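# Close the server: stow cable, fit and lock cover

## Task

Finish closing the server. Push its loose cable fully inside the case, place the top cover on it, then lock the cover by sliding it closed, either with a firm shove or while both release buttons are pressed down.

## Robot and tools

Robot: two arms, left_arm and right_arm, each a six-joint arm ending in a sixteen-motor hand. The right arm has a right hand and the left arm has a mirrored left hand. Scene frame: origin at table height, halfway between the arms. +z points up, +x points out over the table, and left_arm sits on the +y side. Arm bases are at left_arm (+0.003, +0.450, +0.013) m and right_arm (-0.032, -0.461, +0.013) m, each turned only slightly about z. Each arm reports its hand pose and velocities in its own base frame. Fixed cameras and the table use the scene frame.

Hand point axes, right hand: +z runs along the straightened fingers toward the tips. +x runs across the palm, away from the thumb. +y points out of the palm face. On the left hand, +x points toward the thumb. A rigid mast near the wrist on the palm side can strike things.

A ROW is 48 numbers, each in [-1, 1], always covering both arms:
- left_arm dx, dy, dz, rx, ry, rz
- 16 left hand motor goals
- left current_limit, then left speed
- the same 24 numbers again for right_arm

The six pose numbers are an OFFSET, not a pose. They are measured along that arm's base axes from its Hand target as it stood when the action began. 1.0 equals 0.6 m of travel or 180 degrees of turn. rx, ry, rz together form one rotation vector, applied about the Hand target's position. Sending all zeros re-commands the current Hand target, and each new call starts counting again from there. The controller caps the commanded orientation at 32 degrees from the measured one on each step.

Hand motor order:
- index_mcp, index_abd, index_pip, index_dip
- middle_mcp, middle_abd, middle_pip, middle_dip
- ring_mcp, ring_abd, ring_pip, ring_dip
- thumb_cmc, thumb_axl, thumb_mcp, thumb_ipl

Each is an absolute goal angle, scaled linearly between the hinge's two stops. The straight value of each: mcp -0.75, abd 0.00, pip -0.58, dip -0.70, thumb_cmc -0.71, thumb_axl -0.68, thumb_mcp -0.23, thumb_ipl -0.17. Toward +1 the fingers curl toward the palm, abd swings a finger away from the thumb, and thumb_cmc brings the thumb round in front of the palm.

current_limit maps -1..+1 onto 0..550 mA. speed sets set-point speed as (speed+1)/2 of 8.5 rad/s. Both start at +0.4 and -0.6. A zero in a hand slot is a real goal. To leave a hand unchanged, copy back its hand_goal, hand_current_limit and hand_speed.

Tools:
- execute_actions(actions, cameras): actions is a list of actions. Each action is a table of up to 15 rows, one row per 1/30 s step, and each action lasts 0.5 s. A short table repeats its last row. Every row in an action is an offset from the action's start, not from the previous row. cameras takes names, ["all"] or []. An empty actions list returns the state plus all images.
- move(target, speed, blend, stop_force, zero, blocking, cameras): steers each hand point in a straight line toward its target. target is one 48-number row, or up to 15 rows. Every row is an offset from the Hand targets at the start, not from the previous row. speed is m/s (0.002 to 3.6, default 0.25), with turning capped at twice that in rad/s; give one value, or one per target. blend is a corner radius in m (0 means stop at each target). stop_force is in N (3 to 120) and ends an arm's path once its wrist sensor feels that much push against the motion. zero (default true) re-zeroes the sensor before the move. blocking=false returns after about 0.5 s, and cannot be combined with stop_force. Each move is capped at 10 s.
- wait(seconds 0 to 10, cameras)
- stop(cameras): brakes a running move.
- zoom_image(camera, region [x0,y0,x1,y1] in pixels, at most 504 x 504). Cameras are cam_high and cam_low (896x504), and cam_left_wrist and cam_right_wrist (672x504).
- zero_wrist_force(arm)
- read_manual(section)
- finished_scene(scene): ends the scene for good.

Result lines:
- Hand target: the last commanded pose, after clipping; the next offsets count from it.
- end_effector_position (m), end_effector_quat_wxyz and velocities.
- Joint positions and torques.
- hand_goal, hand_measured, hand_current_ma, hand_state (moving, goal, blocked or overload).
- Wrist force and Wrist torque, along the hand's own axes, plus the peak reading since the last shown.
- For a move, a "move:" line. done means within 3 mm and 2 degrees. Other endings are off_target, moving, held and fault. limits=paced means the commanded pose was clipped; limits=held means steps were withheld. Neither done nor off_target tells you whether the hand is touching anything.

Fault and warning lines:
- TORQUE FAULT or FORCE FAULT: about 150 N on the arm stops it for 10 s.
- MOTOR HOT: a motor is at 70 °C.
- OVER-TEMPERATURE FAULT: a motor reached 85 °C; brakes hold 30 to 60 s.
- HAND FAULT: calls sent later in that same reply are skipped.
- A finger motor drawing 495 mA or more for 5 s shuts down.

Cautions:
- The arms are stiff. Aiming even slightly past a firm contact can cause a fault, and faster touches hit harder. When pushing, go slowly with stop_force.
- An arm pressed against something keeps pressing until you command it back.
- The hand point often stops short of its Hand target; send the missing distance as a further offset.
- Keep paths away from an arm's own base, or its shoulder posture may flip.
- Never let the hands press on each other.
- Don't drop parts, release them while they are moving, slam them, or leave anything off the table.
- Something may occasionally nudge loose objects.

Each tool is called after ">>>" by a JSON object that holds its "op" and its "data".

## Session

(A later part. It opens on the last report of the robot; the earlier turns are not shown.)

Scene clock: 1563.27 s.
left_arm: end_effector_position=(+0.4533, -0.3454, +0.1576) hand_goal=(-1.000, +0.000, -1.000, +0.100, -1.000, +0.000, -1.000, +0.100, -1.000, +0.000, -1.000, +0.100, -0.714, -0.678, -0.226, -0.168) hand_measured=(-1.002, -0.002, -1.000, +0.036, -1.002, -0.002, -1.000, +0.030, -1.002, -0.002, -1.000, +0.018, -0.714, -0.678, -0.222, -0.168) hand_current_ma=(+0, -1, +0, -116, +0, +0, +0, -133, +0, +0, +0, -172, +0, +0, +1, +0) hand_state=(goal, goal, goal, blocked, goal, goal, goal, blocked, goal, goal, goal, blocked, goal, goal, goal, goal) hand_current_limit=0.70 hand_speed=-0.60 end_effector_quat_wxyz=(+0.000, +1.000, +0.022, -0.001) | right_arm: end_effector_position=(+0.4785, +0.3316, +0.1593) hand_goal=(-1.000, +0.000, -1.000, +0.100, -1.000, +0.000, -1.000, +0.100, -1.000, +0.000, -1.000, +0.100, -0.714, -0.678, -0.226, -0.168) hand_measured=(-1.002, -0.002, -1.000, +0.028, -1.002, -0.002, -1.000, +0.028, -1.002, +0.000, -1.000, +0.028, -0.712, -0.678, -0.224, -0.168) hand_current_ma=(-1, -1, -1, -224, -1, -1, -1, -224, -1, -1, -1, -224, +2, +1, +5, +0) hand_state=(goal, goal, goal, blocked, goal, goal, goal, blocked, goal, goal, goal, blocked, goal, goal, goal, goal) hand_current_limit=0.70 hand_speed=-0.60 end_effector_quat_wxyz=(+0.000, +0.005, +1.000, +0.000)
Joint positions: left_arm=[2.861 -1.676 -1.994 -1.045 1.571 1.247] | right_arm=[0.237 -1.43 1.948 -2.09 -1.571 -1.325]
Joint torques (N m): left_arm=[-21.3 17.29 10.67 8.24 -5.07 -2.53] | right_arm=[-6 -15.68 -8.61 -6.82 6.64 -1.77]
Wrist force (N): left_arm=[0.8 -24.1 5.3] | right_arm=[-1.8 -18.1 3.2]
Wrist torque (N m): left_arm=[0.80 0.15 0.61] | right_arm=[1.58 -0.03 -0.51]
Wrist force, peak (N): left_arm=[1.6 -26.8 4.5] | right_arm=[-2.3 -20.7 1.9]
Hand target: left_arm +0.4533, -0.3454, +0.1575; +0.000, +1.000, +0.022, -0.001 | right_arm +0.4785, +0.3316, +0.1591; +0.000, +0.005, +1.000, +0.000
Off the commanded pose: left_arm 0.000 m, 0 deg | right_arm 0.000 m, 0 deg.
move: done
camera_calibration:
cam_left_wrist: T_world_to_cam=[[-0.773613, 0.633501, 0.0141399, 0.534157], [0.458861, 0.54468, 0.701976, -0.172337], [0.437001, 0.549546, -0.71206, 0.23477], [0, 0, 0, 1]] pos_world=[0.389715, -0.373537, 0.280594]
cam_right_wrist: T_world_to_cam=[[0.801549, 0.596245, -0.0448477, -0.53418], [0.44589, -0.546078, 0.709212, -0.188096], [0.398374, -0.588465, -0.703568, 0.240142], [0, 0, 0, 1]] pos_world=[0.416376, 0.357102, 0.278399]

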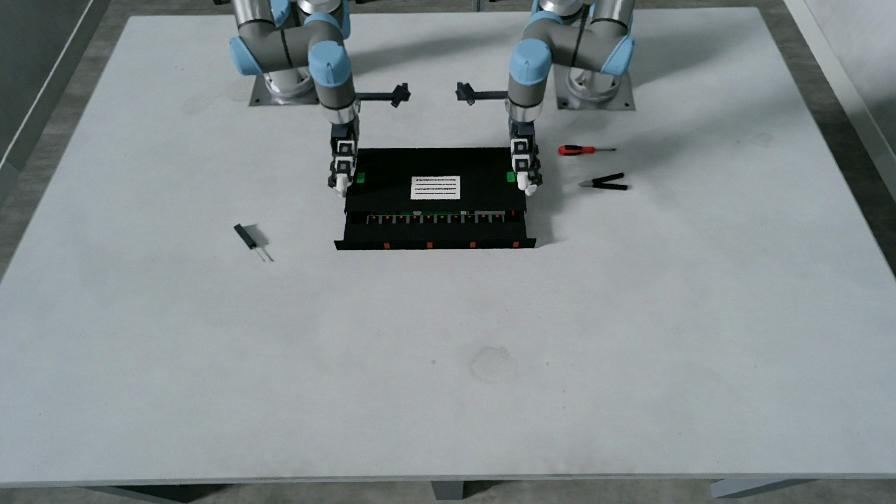

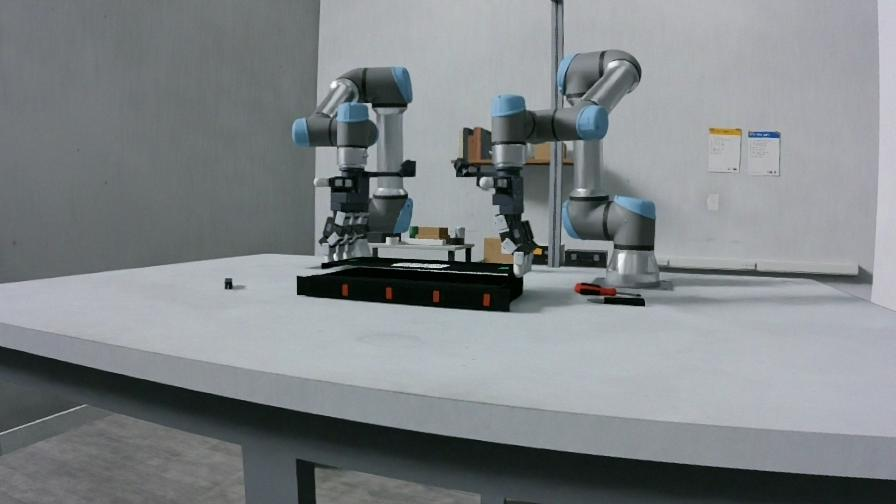

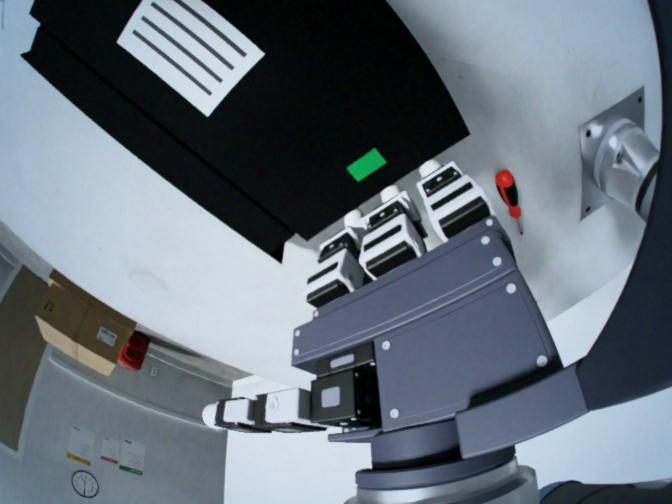

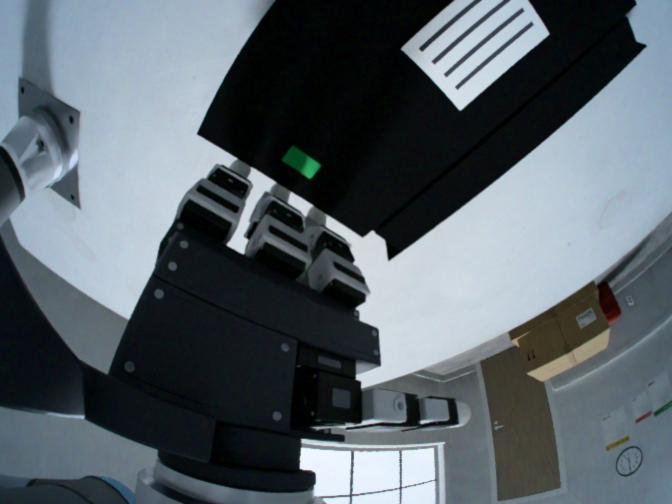

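>>> {"op": "move", "data": {"target": [[0,-0.0017,0,0,0,0.0004,-1,0,-1,0.1,-1,0,-1,0.1,-1,0,-1,0.1,-0.714,-0.678,-0.226,-0.168,0.7,-0.6,0,-0.0017,0,0,0,0.0004,-1,0,-1,0.1,-1,0,-1,0.1,-1,0,-1,0.1,-0.714,-0.678,-0.226,-0.168,0.7,-0.6]], "speed": 0.02}}

>>> {"op": "move", "data": {"target": [[0,0,-0.04,0,0,0,-1,0,-1,0.1,-1,0,-1,0.1,-1,0,-1,0.1,-0.714,-0.678,-0.226,-0.168,0.7,-0.6,0,0,-0.04,0,0,0,-1,0,-1,0.1,-1,0,-1,0.1,-1,0,-1,0.1,-0.714,-0.678,-0.226,-0.168,0.7,-0.6]], "speed": 0.012, "stop_force": 4, "cameras": ["cam_high","cam_low","cam_left_wrist","cam_right_wrist"]}}

>>> {"op": "zoom_image", "data": {"camera": "cam_high", "region": [325, 180, 405, 260]}}

>>> {"op": "zoom_image", "data": {"camera": "cam_high", "region": [470, 180, 550, 260]}}

>>> {"op": "zoom_image", "data": {"camera": "cam_low", "region": [450, 230, 550, 320]}}

>>> {"op": "zoom_image", "data": {"camera": "cam_low", "region": [290, 230, 390, 320]}}

Scene clock: 1600.80 s.
left_arm: end_effector_position=(+0.4533, -0.3464, +0.1575) hand_goal=(-1.000, +0.000, -1.000, +0.100, -1.000, +0.000, -1.000, +0.100, -1.000, +0.000, -1.000, +0.100, -0.714, -0.678, -0.226, -0.168) hand_measured=(-1.002, -0.002, -1.000, +0.036, -1.002, -0.002, -1.000, +0.030, -1.002, -0.002, -1.000, +0.018, -0.714, -0.678, -0.222, -0.168) hand_current_ma=(+0, -1, +0, -116, +0, +0, +0, -133, +0, +0, +0, -172, +0, +0, +1, +0) hand_state=(goal, goal, goal, blocked, goal, goal, goal, blocked, goal, goal, goal, blocked, goal, goal, goal, goal) hand_current_limit=0.70 hand_speed=-0.60 end_effector_quat_wxyz=(+0.000, +1.000, +0.023, -0.001) | right_arm: end_effector_position=(+0.4785, +0.3307, +0.1591) hand_goal=(-1.000, +0.000, -1.000, +0.100, -1.000, +0.000, -1.000, +0.100, -1.000, +0.000, -1.000, +0.100, -0.714, -0.678, -0.226, -0.168) hand_measured=(-1.002, -0.002, -1.000, +0.028, -1.002, -0.002, -1.000, +0.028, -1.002, +0.000, -1.000, +0.028, -0.712, -0.678, -0.224, -0.168) hand_current_ma=(-1, -1, -1, -224, -1, -1, -1, -224, -1, -1, -1, -224, +2, +1, +5, +0) hand_state=(goal, goal, goal, blocked, goal, goal, goal, blocked, goal, goal, goal, blocked, goal, goal, goal, goal) hand_current_limit=0.70 hand_speed=-0.60 end_effector_quat_wxyz=(+0.000, +0.004, +1.000, +0.000)
Joint positions: left_arm=[2.859 -1.677 -1.993 -1.044 1.571 1.244] | right_arm=[0.235 -1.43 1.95 -2.091 -1.571 -1.328]
Joint torques (N m): left_arm=[-21.73 17.52 42.78 4.66 -8.41 -2.72] | right_arm=[-7.58 -44.15 -9.59 -6.69 7.09 -1.69]
Wrist force (N): left_arm=[0.8 -23.9 4.9] | right_arm=[-1.7 -18.2 2.7]
Wrist torque (N m): left_arm=[0.81 0.14 0.63] | right_arm=[1.55 -0.07 -0.49]
Wrist force, peak (N): left_arm=[0.7 -24.4 4.9] | right_arm=[-1.8 -18.7 2.8]
Hand target: left_arm +0.4533, -0.3465, +0.1575; +0.000, +1.000, +0.023, -0.001 | right_arm +0.4785, +0.3306, +0.1591; +0.000, +0.004, +1.000, +0.000
Off the commanded pose: left_arm 0.000 m, 0 deg | right_arm 0.000 m, 0 deg.
move: done

Scene clock: 1603.80 s.
left_arm: end_effector_position=(+0.4533, -0.3465, +0.1374) hand_goal=(-1.000, +0.000, -1.000, +0.100, -1.000, +0.000, -1.000, +0.100, -1.000, +0.000, -1.000, +0.100, -0.714, -0.678, -0.226, -0.168) hand_measured=(-1.002, +0.000, -1.000, +0.036, -1.002, +0.000, -1.000, +0.030, -1.002, +0.000, -1.000, +0.020, -0.714, -0.678, -0.222, -0.168) hand_current_ma=(+0, +0, +0, -116, +0, +0, +0, -133, +0, +0, +0, -164, +0, +0, +1, +0) hand_state=(goal, goal, goal, blocked, goal, goal, goal, blocked, goal, goal, goal, blocked, goal, goal, goal, goal) hand_current_limit=0.70 hand_speed=-0.60 end_effector_quat_wxyz=(+0.000, +1.000, +0.023, -0.001) | right_arm: end_effector_position=(+0.4785, +0.3306, +0.1476) hand_goal=(-1.000, +0.000, -1.000, +0.100, -1.000, +0.000, -1.000, +0.100, -1.000, +0.000, -1.000, +0.100, -0.714, -0.678, -0.226, -0.168) hand_measured=(-1.002, -0.004, -1.000, +0.030, -1.002, -0.004, -1.000, +0.028, -1.002, -0.004, -1.000, +0.028, -0.712, -0.678, -0.224, -0.168) hand_current_ma=(-1, -4, -1, -221, -1, -4, -1, -224, -1, -3, -1, -224, +2, +1, +5, +0) hand_state=(goal, goal, goal, blocked, goal, goal, goal, blocked, goal, goal, goal, blocked, goal, goal, goal, goal) hand_current_limit=0.70 hand_speed=-0.60 end_effector_quat_wxyz=(+0.000, +0.004, +1.000, +0.000)
Joint positions: left_arm=[2.859 -1.705 -2.021 -0.988 1.571 1.243] | right_arm=[0.235 -1.415 1.966 -2.122 -1.571 -1.328]
Joint torques (N m): left_arm=[-14.09 40.15 39.65 0.8 -5.45 -2.43] | right_arm=[4.07 -42.92 -38.36 -1.79 6.85 -0.71]
Wrist force (N): left_arm=[0.8 -21.9 0.6] | right_arm=[-1.8 -18.5 2.1]
Wrist torque (N m): left_arm=[1.13 0.20 0.59] | right_arm=[1.67 -0.17 -0.50]
Wrist force, peak (N): left_arm=[0.7 -25.1 4.8] | right_arm=[-1.7 -21.5 -1.5]
Hand target: left_arm +0.4533, -0.3465, +0.1374; +0.000, +1.000, +0.023, -0.001 (not the last commanded pose) | right_arm +0.4785, +0.3306, +0.1476; +0.000, +0.004, +1.000, +0.000 (not the last commanded pose)
Off the commanded pose: left_arm 0.004 m, 0 deg | right_arm 0.012 m, 0 deg.
move: contact (left_arm, right_arm)
camera_calibration:
cam_left_wrist: T_world_to_cam=[[-0.77441, 0.632527, 0.0141007, 0.535098], [0.45816, 0.545281, 0.701967, -0.157057], [0.436324, 0.55007, -0.71207, 0.221454], [0, 0, 0, 1]] pos_world=[0.389717, -0.374639, 0.260394]
cam_right_wrist: T_world_to_cam=[[0.800766, 0.597302, -0.044764, -0.534042], [0.446563, -0.545529, 0.709211, -0.18083], [0.399193, -0.587902, -0.703574, 0.230763], [0, 0, 0, 1]] pos_world=[0.416276, 0.356002, 0.266699]

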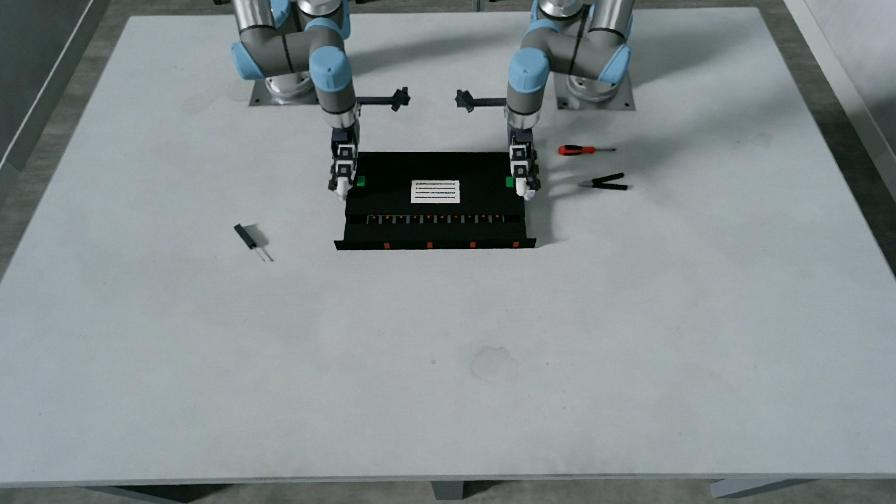

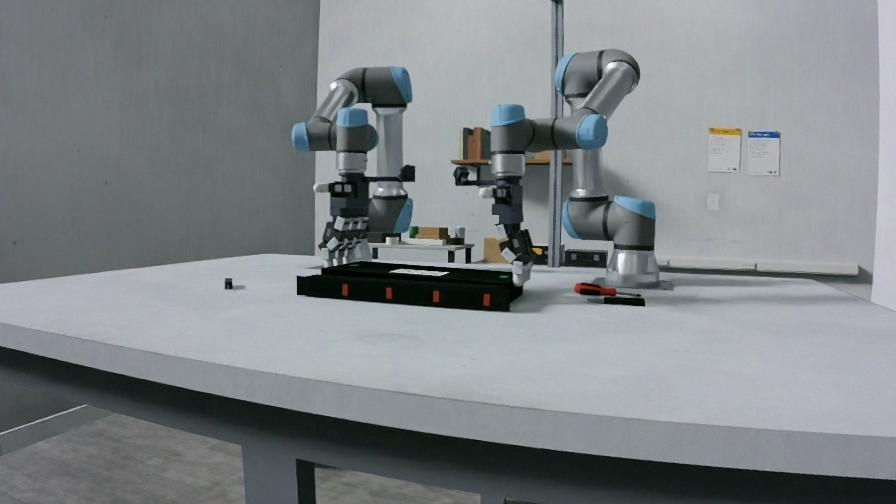

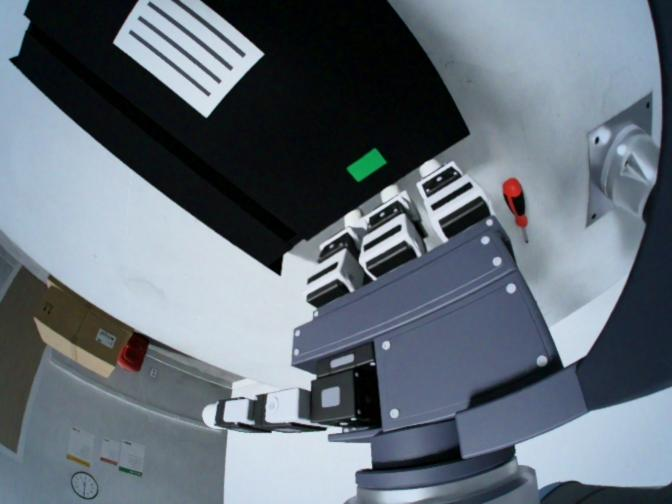

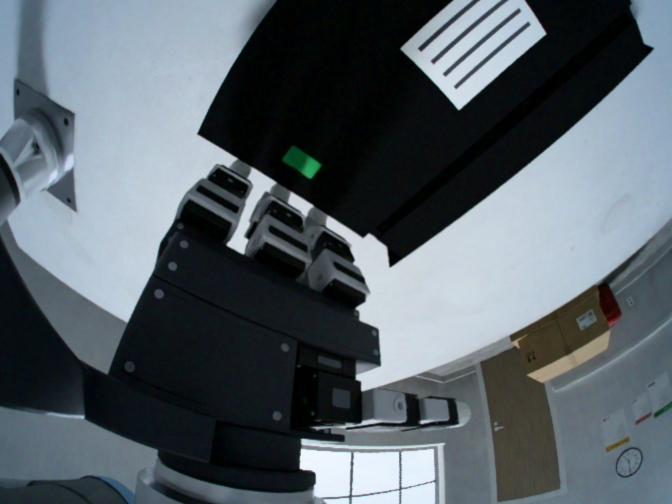

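Scaled by 6.300 from the camera's 896x504 image, which has a finer 1280x720 frame.

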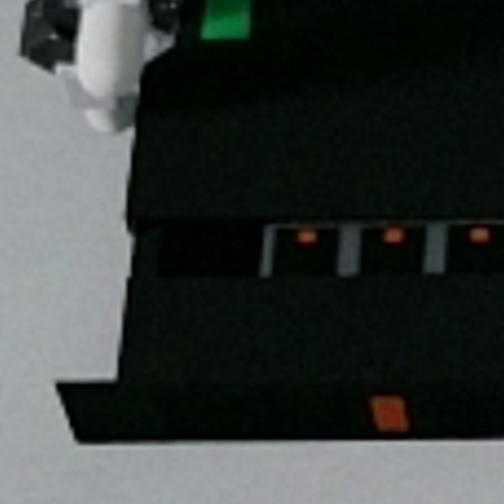

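Scaled by 6.300 from the camera's 896x504 image, which has a finer 1280x720 frame.

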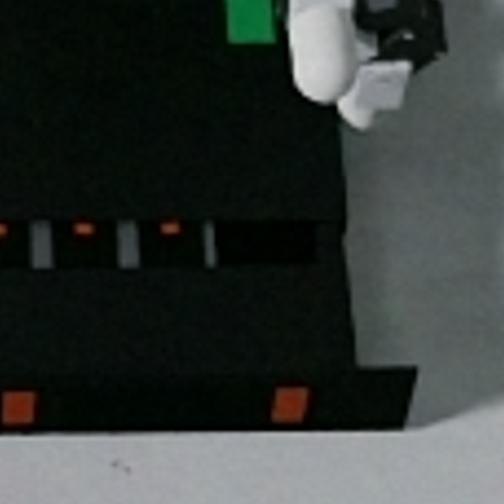

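Scaled by 5.040 from the camera's 896x504 image, which has a finer 1280x720 frame.

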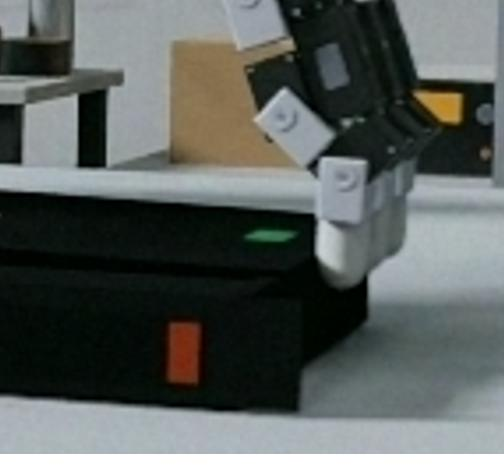

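Scaled by 5.040 from the camera's 896x504 image, which has a finer 1280x720 frame.

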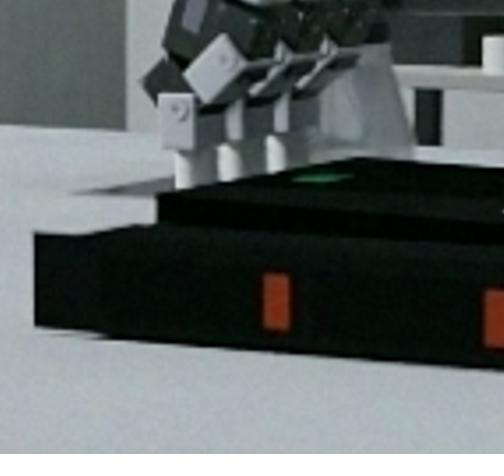

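>>> {"op": "zoom_image", "data": {"camera": "cam_right_wrist", "region": [180, 100, 440, 300]}}

>>> {"op": "zoom_image", "data": {"camera": "cam_left_wrist", "region": [220, 100, 480, 300]}}

>>> {"op": "zoom_image", "data": {"camera": "cam_high", "region": [325, 140, 545, 260]}}

Scaled by 1.938 from the camera's 672x504 image, which has a finer 960x720 frame.

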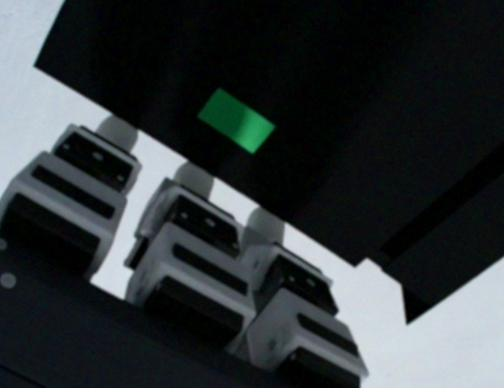

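Scaled by 1.938 from the camera's 672x504 image, which has a finer 960x720 frame.

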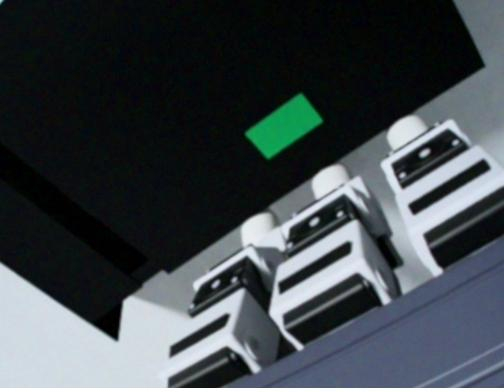

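Scaled by 2.291 from the camera's 896x504 image, which has a finer 1280x720 frame.

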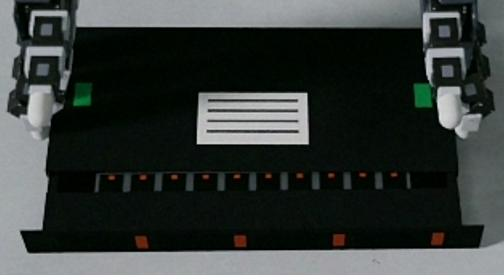

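>>> {"op": "move", "data": {"target": [[0,0,0,0,0,0,-1,0,-1,0.1,-1,0,-1,0.1,-1,0,-1,0.1,-0.714,-0.678,-0.226,-0.168,0.7,-0.6,0,0,-0.02,0,0,0,-1,0,-1,0.1,-1,0,-1,0.1,-1,0,-1,0.1,-0.714,-0.678,-0.226,-0.168,0.7,-0.6]], "speed": 0.012, "stop_force": 6, "cameras": ["cam_high","cam_low","cam_left_wrist","cam_right_wrist"]}}

>>> {"op": "zoom_image", "data": {"camera": "cam_low", "region": [450, 230, 550, 320]}}

>>> {"op": "zoom_image", "data": {"camera": "cam_low", "region": [290, 230, 390, 320]}}

Scene clock: 1650.17 s.
left_arm: end_effector_position=(+0.4533, -0.3465, +0.1374) hand_goal=(-1.000, +0.000, -1.000, +0.100, -1.000, +0.000, -1.000, +0.100, -1.000, +0.000, -1.000, +0.100, -0.714, -0.678, -0.226, -0.168) hand_measured=(-1.002, +0.000, -1.000, +0.036, -1.000, +0.000, -1.000, +0.030, -1.000, +0.002, -1.000, +0.022, -0.714, -0.678, -0.222, -0.168) hand_current_ma=(+0, +0, +0, -116, +0, +0, +0, -133, +0, +0, +0, -157, +0, +0, +1, +0) hand_state=(goal, goal, goal, blocked, goal, goal, goal, blocked, goal, goal, goal, blocked, goal, goal, goal, goal) hand_current_limit=0.70 hand_speed=-0.60 end_effector_quat_wxyz=(+0.000, +1.000, +0.023, -0.001) | right_arm: end_effector_position=(+0.4785, +0.3306, +0.1380) hand_goal=(-1.000, +0.000, -1.000, +0.100, -1.000, +0.000, -1.000, +0.100, -1.000, +0.000, -1.000, +0.100, -0.714, -0.678, -0.226, -0.168) hand_measured=(-1.002, -0.008, -1.000, +0.030, -1.002, -0.008, -1.000, +0.028, -1.002, -0.008, -1.000, +0.028, -0.712, -0.678, -0.224, -0.168) hand_current_ma=(-1, -11, -1, -221, -1, -10, -1, -224, -2, -10, -1, -228, +2, +1, +5, +0) hand_state=(goal, goal, goal, blocked, goal, goal, goal, blocked, goal, goal, goal, blocked, goal, goal, goal, goal) hand_current_limit=0.70 hand_speed=-0.60 end_effector_quat_wxyz=(+0.000, +0.004, +1.000, +0.000)
Joint positions: left_arm=[2.859 -1.705 -2.021 -0.988 1.571 1.243] | right_arm=[0.235 -1.402 1.979 -2.148 -1.571 -1.328]
Joint torques (N m): left_arm=[-13.76 33.63 35.13 2.09 -5.37 -2.31] | right_arm=[22.64 -42.49 -38.35 -1.04 6.18 1.02]
Wrist force (N): left_arm=[-0.2 -18.9 4.5] | right_arm=[-3.4 -21.2 -3.0]
Wrist torque (N m): left_arm=[0.55 0.39 0.41] | right_arm=[2.53 -0.30 -0.79]
Wrist force, peak (N): left_arm=[0.9 -23.3 0.6] | right_arm=[-3.0 -22.7 -8.6]
Hand target: left_arm +0.4533, -0.3465, +0.1374; +0.000, +1.000, +0.023, -0.001 | right_arm +0.4785, +0.3306, +0.1380; +0.000, +0.004, +1.000, +0.000 (not the last commanded pose)
Off the commanded pose: left_arm 0.000 m, 0 deg | right_arm 0.002 m, 0 deg.
move: contact (right_arm)
camera_calibration:
cam_left_wrist: T_world_to_cam=[[-0.77441, 0.632527, 0.0141007, 0.535098], [0.45816, 0.545281, 0.701967, -0.157057], [0.436324, 0.55007, -0.71207, 0.221454], [0, 0, 0, 1]] pos_world=[0.389717, -0.374639, 0.260394]
cam_right_wrist: T_world_to_cam=[[0.80076, 0.597296, -0.0449638, -0.534416], [0.44667, -0.545436, 0.709214, -0.1741], [0.399086, -0.587994, -0.703558, 0.224082], [0, 0, 0, 1]] pos_world=[0.416276, 0.356002, 0.257099]

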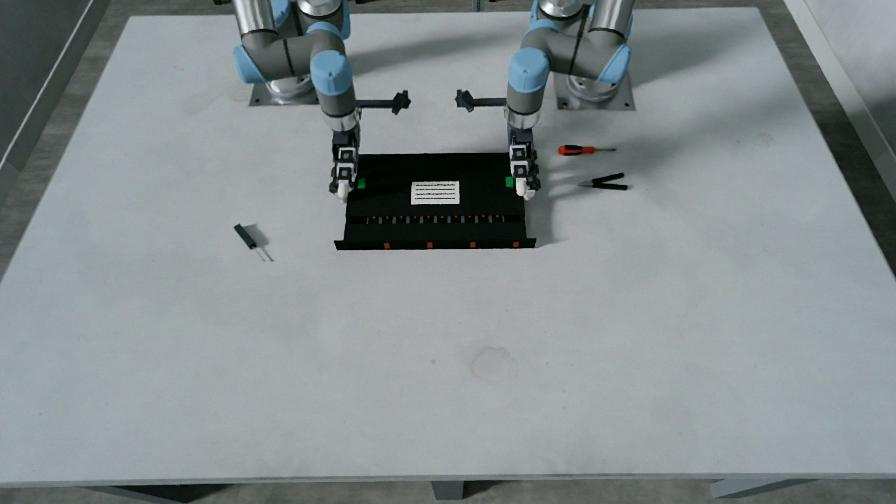

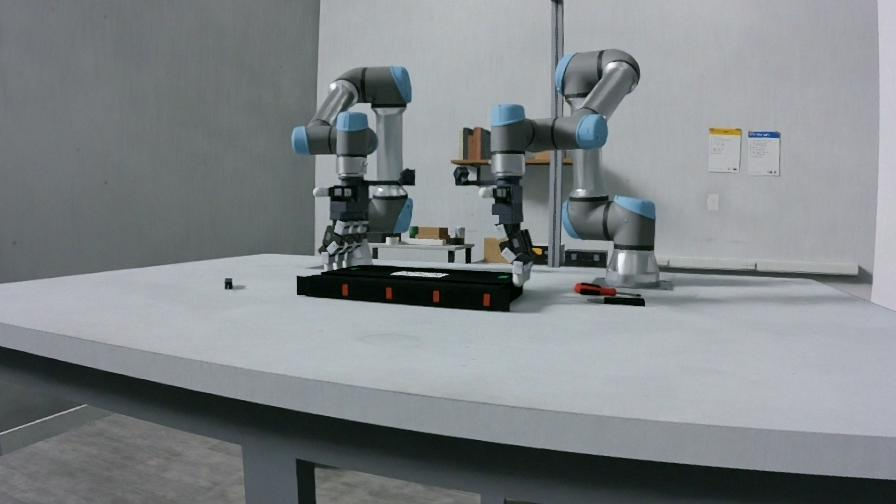

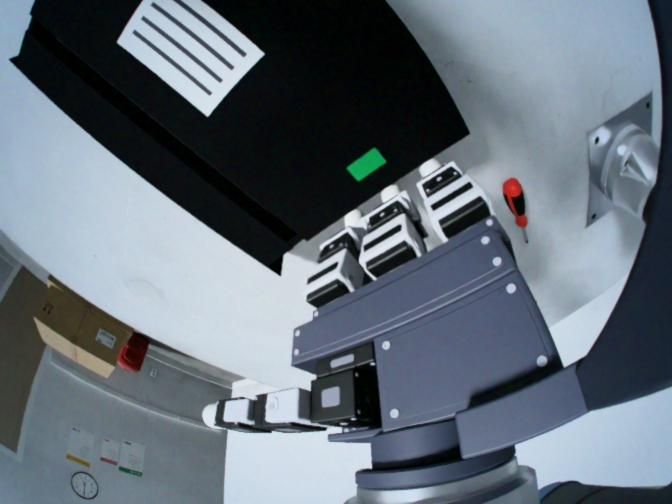

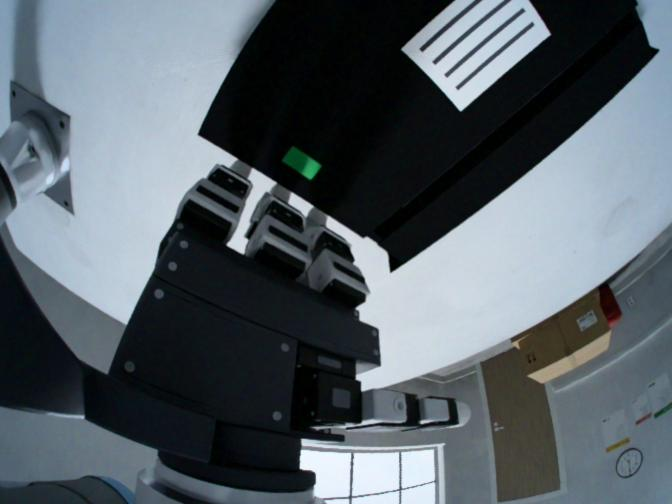

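Scaled by 5.040 from the camera's 896x504 image, which has a finer 1280x720 frame.

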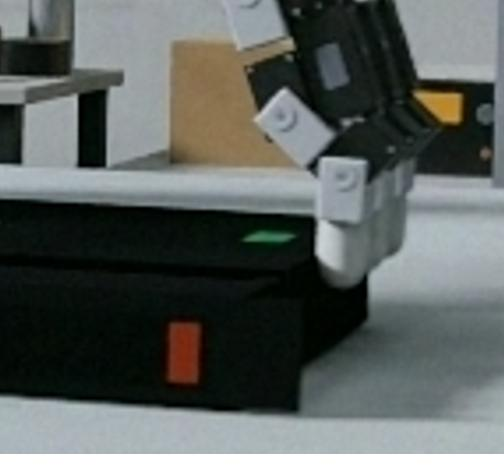

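Scaled by 5.040 from the camera's 896x504 image, which has a finer 1280x720 frame.

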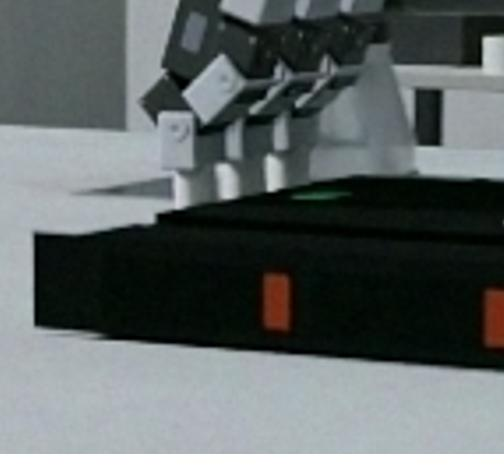

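>>> {"op": "move", "data": {"target": [[0,0,-0.02,0,0,0,-1,0,-1,0.1,-1,0,-1,0.1,-1,0,-1,0.1,-0.714,-0.678,-0.226,-0.168,0.7,-0.6,0,0,0,0,0,0,-1,0,-1,0.1,-1,0,-1,0.1,-1,0,-1,0.1,-0.714,-0.678,-0.226,-0.168,0.7,-0.6]], "speed": 0.012, "stop_force": 6, "cameras": ["cam_high","cam_low"]}}

>>> {"op": "zoom_image", "data": {"camera": "cam_low", "region": [290, 230, 550, 330]}}

>>> {"op": "zoom_image", "data": {"camera": "cam_high", "region": [325, 180, 405, 260]}}

>>> {"op": "zoom_image", "data": {"camera": "cam_high", "region": [470, 180, 550, 260]}}

Scene clock: 1666.20 s.
left_arm: end_effector_position=(+0.4534, -0.3465, +0.1371) hand_goal=(-1.000, +0.000, -1.000, +0.100, -1.000, +0.000, -1.000, +0.100, -1.000, +0.000, -1.000, +0.100, -0.714, -0.678, -0.226, -0.168) hand_measured=(-1.002, +0.002, -1.000, +0.036, -1.000, +0.004, -1.000, +0.030, -1.000, +0.004, -1.000, +0.022, -0.714, -0.678, -0.222, -0.168) hand_current_ma=(+0, +0, +0, -116, +0, +1, +0, -133, +0, +1, +0, -157, +0, +0, +1, +0) hand_state=(goal, goal, goal, blocked, goal, goal, goal, blocked, goal, goal, goal, blocked, goal, goal, goal, goal) hand_current_limit=0.70 hand_speed=-0.60 end_effector_quat_wxyz=(+0.000, +1.000, +0.023, -0.001) | right_arm: end_effector_position=(+0.4785, +0.3306, +0.1380) hand_goal=(-1.000, +0.000, -1.000, +0.100, -1.000, +0.000, -1.000, +0.100, -1.000, +0.000, -1.000, +0.100, -0.714, -0.678, -0.226, -0.168) hand_measured=(-1.002, -0.008, -1.000, +0.030, -1.002, -0.008, -1.000, +0.028, -1.002, -0.008, -1.000, +0.026, -0.712, -0.678, -0.224, -0.168) hand_current_ma=(-1, -11, -1, -221, -1, -10, -1, -224, -1, -10, -1, -233, +2, +1, +5, +0) hand_state=(goal, goal, goal, blocked, goal, goal, goal, blocked, goal, goal, goal, blocked, goal, goal, goal, goal) hand_current_limit=0.70 hand_speed=-0.60 end_effector_quat_wxyz=(+0.000, +0.004, +1.000, +0.000)
Joint positions: left_arm=[2.859 -1.705 -2.022 -0.987 1.571 1.243] | right_arm=[0.235 -1.402 1.979 -2.148 -1.571 -1.328]
Joint torques (N m): left_arm=[-13.9 38.52 38.06 0.5 -5.22 -2.4] | right_arm=[17.96 -42.16 -38.59 -2.51 6.3 0.88]
Wrist force (N): left_arm=[0.4 -20.5 -1.9] | right_arm=[-3.3 -21.0 1.3]
Wrist torque (N m): left_arm=[1.31 0.21 0.51] | right_arm=[2.06 -0.52 -0.75]
Wrist force, peak (N): left_arm=[-0.4 -22.2 -6.0] | right_arm=[-3.6 -21.8 -3.2]
Hand target: left_arm +0.4534, -0.3465, +0.1371; +0.000, +1.000, +0.023, -0.001 (not the last commanded pose) | right_arm +0.4785, +0.3306, +0.1380; +0.000, +0.004, +1.000, +0.000
Off the commanded pose: left_arm 0.012 m, 0 deg | right_arm 0.000 m, 0 deg.
move: contact (left_arm)
Images, in order (width x height): cam_high 896x504, cam_low 896x504.

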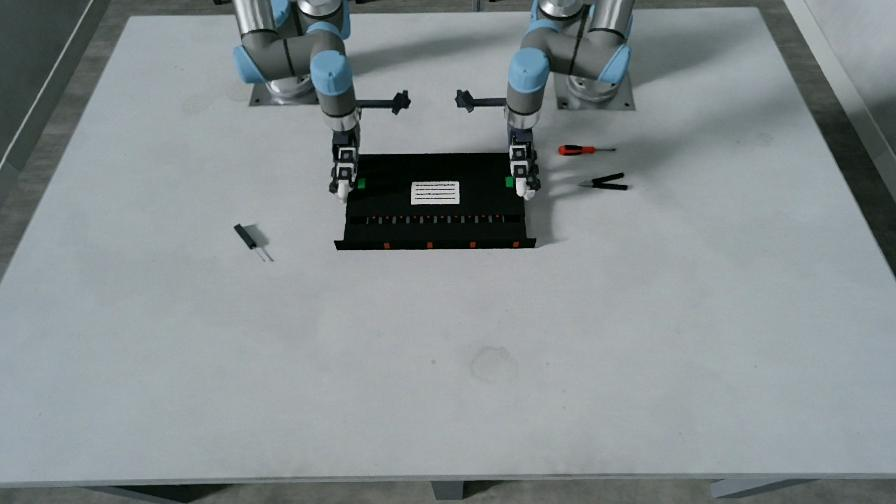

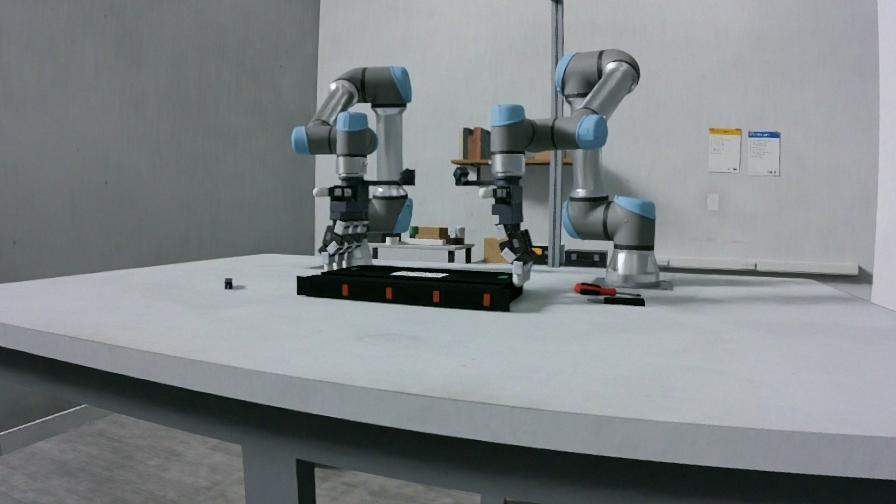

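Scaled by 1.938 from the camera's 896x504 image, which has a finer 1280x720 frame.

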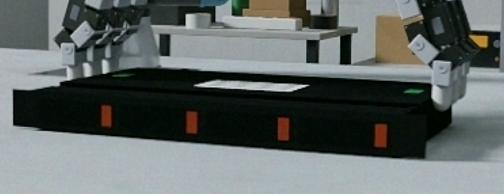

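Scaled by 6.300 from the camera's 896x504 image, which has a finer 1280x720 frame.

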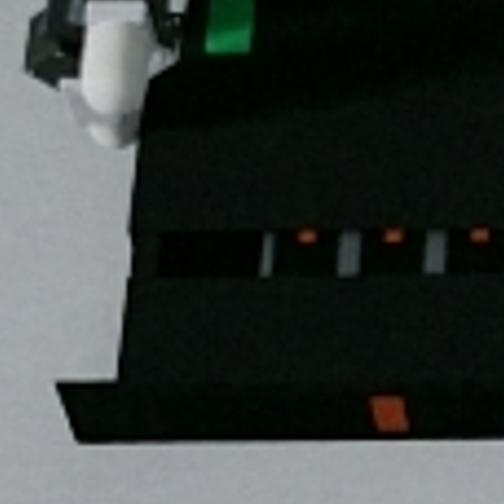

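Scaled by 6.300 from the camera's 896x504 image, which has a finer 1280x720 frame.

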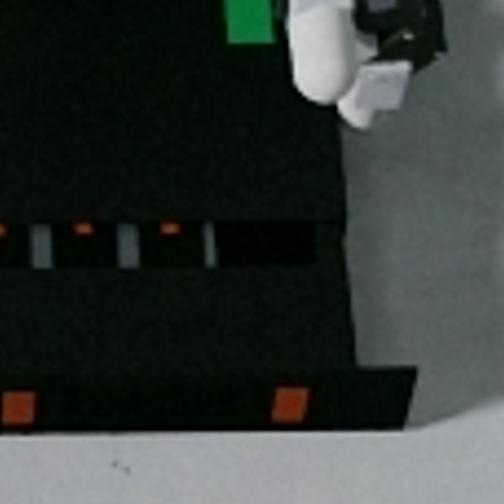

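>>> {"op": "move", "data": {"target": [[0.0417,0.0021,0,0,0,0,-1,0,-1,0.1,-1,0,-1,0.1,-1,0,-1,0.1,-0.714,-0.678,-0.226,-0.168,0.7,-0.6,0.0417,0,0,0,0,0,-1,0,-1,0.1,-1,0,-1,0.1,-1,0,-1,0.1,-0.714,-0.678,-0.226,-0.168,0.7,-0.6]], "speed": 0.012, "stop_force": 12, "cameras": ["cam_high","cam_low","cam_left_wrist","cam_right_wrist"]}}

>>> {"op": "zoom_image", "data": {"camera": "cam_high", "region": [325, 180, 405, 260]}}

>>> {"op": "zoom_image", "data": {"camera": "cam_high", "region": [470, 180, 550, 260]}}

Scene clock: 1689.03 s.
left_arm: end_effector_position=(+0.4784, -0.3452, +0.1371) hand_goal=(-1.000, +0.000, -1.000, +0.100, -1.000, +0.000, -1.000, +0.100, -1.000, +0.000, -1.000, +0.100, -0.714, -0.678, -0.226, -0.168) hand_measured=(-1.000, +0.036, -1.000, +0.046, -1.000, +0.048, -1.000, +0.030, -1.002, +0.072, -1.000, +0.022, -0.714, -0.678, -0.222, -0.168) hand_current_ma=(+0, +37, +0, -88, +0, +59, +0, -133, +0, +112, +0, -157, +0, +0, +1, +0) hand_state=(goal, blocked, goal, blocked, goal, blocked, goal, blocked, goal, blocked, goal, blocked, goal, goal, goal, goal) hand_current_limit=0.70 hand_speed=-0.60 end_effector_quat_wxyz=(+0.000, +1.000, +0.023, -0.001) | right_arm: end_effector_position=(+0.4920, +0.3306, +0.1380) hand_goal=(-1.000, +0.000, -1.000, +0.100, -1.000, +0.000, -1.000, +0.100, -1.000, +0.000, -1.000, +0.100, -0.714, -0.678, -0.226, -0.168) hand_measured=(-1.002, +0.044, -1.000, +0.030, -1.002, +0.044, -1.000, +0.028, -1.002, +0.046, -1.000, +0.026, -0.712, -0.678, -0.224, -0.168) hand_current_ma=(-1, +102, -1, -221, -1, +101, -1, -224, -1, +103, -1, -237, +2, +1, +5, +0) hand_state=(goal, blocked, goal, blocked, goal, blocked, goal, blocked, goal, blocked, goal, blocked, goal, goal, goal, goal) hand_current_limit=0.70 hand_speed=-0.60 end_effector_quat_wxyz=(+0.000, +0.004, +1.000, +0.000)
Joint positions: left_arm=[2.875 -1.752 -1.966 -0.997 1.571 1.26] | right_arm=[0.228 -1.376 1.947 -2.142 -1.571 -1.334]
Joint torques (N m): left_arm=[6.07 18.77 46.82 2.72 -2.51 2.57] | right_arm=[24.4 -48.34 -11.19 -9.6 6.8 1.26]
Wrist force (N): left_arm=[-8.4 -20.1 1.3] | right_arm=[5.3 -22.9 1.7]
Wrist torque (N m): left_arm=[1.00 -0.81 -0.25] | right_arm=[2.13 0.56 0.03]
Wrist force, peak (N): left_arm=[-9.0 -21.4 1.1] | right_arm=[8.5 -23.4 -0.8]
Hand target: left_arm +0.4784, -0.3452, +0.1371; +0.000, +1.000, +0.023, -0.001 | right_arm +0.4920, +0.3306, +0.1380; +0.000, +0.004, +1.000, +0.000 (not the last commanded pose)
Off the commanded pose: left_arm 0.000 m, 0 deg | right_arm 0.011 m, 0 deg.
move: contact (right_arm)
camera_calibration:
cam_left_wrist: T_world_to_cam=[[-0.774412, 0.632527, 0.013989, 0.553749], [0.458078, 0.545306, 0.702002, -0.16895], [0.436407, 0.550047, -0.712038, 0.209451], [0, 0, 0, 1]] pos_world=[0.414816, -0.373339, 0.259994]
cam_right_wrist: T_world_to_cam=[[0.80076, 0.597296, -0.0449638, -0.545306], [0.44667, -0.545436, 0.709214, -0.180175], [0.399086, -0.587994, -0.703558, 0.218654], [0, 0, 0, 1]] pos_world=[0.429876, 0.356002, 0.257099]

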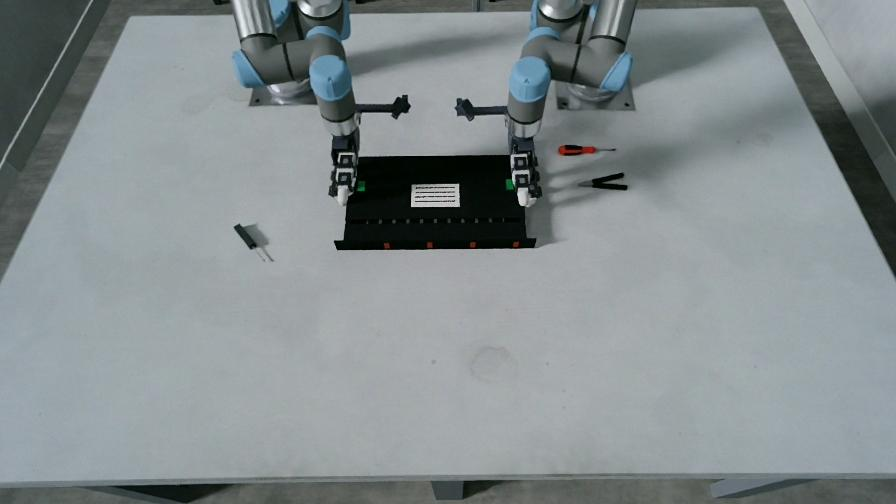

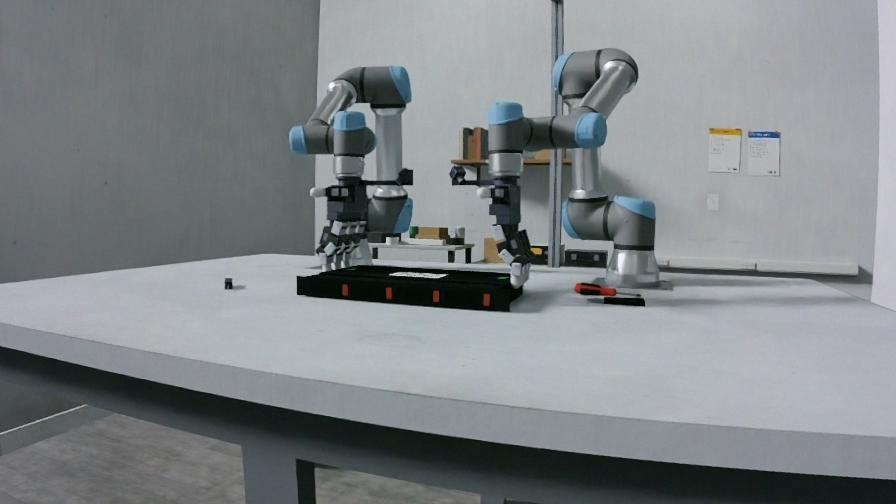

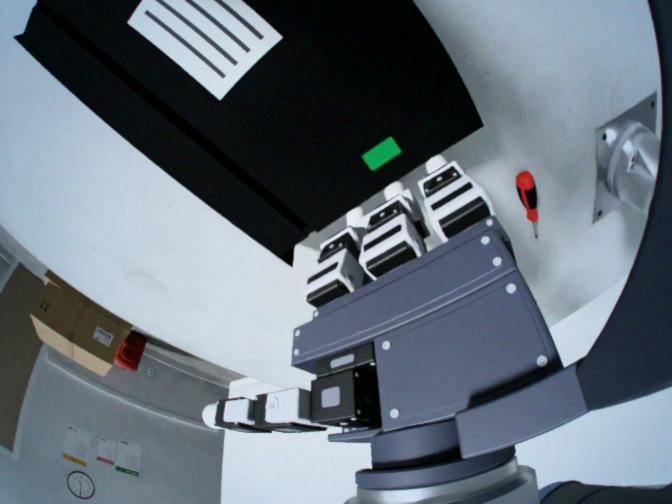

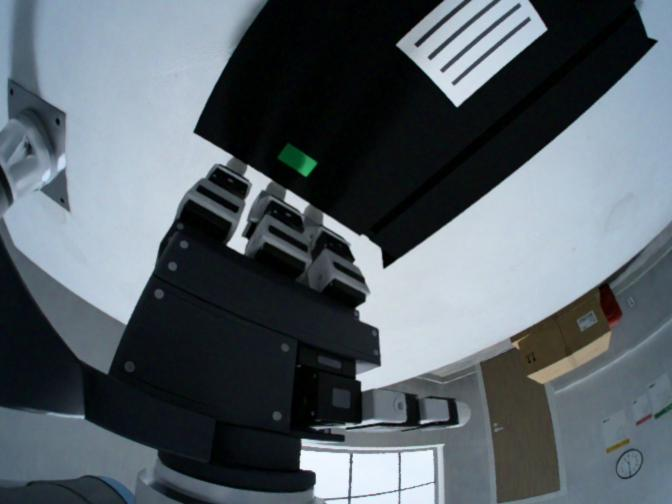

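Scaled by 6.300 from the camera's 896x504 image, which has a finer 1280x720 frame.

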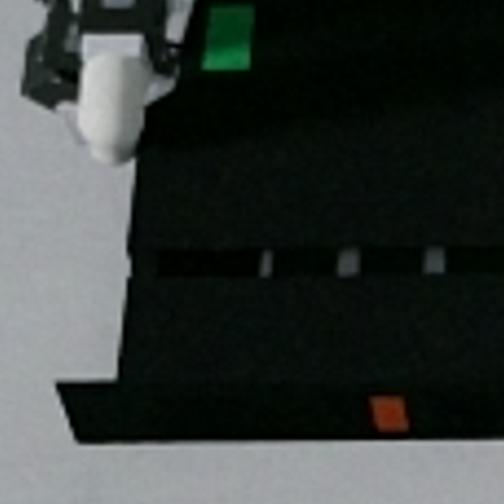

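Scaled by 6.300 from the camera's 896x504 image, which has a finer 1280x720 frame.

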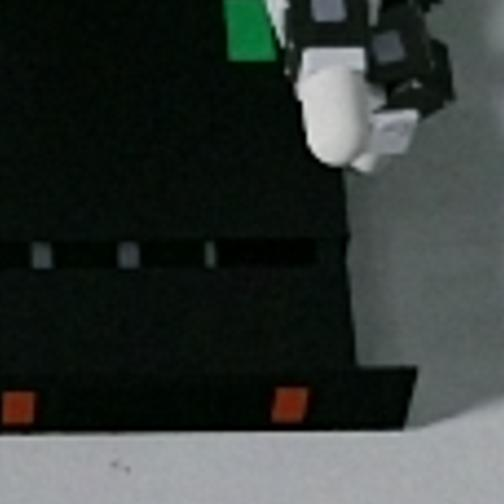

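>>> {"op": "zoom_image", "data": {"camera": "cam_left_wrist", "region": [220, 80, 500, 290]}}

>>> {"op": "zoom_image", "data": {"camera": "cam_right_wrist", "region": [180, 90, 440, 290]}}

>>> {"op": "zoom_image", "data": {"camera": "cam_low", "region": [290, 230, 550, 330]}}

Scaled by 1.800 from the camera's 672x504 image, which has a finer 960x720 frame.

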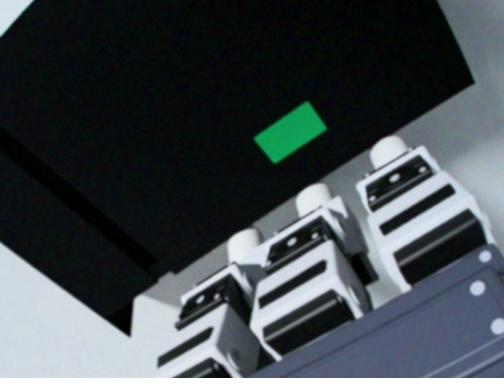

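Scaled by 1.938 from the camera's 672x504 image, which has a finer 960x720 frame.

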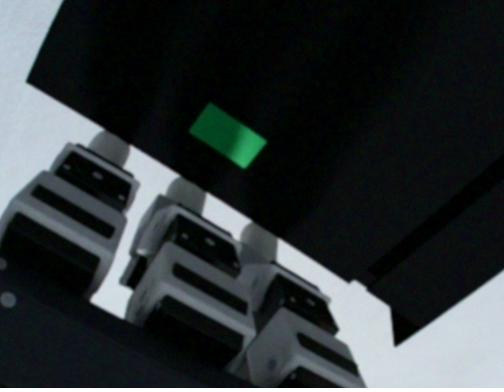

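Scaled by 1.938 from the camera's 896x504 image, which has a finer 1280x720 frame.

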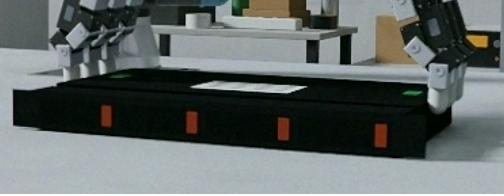

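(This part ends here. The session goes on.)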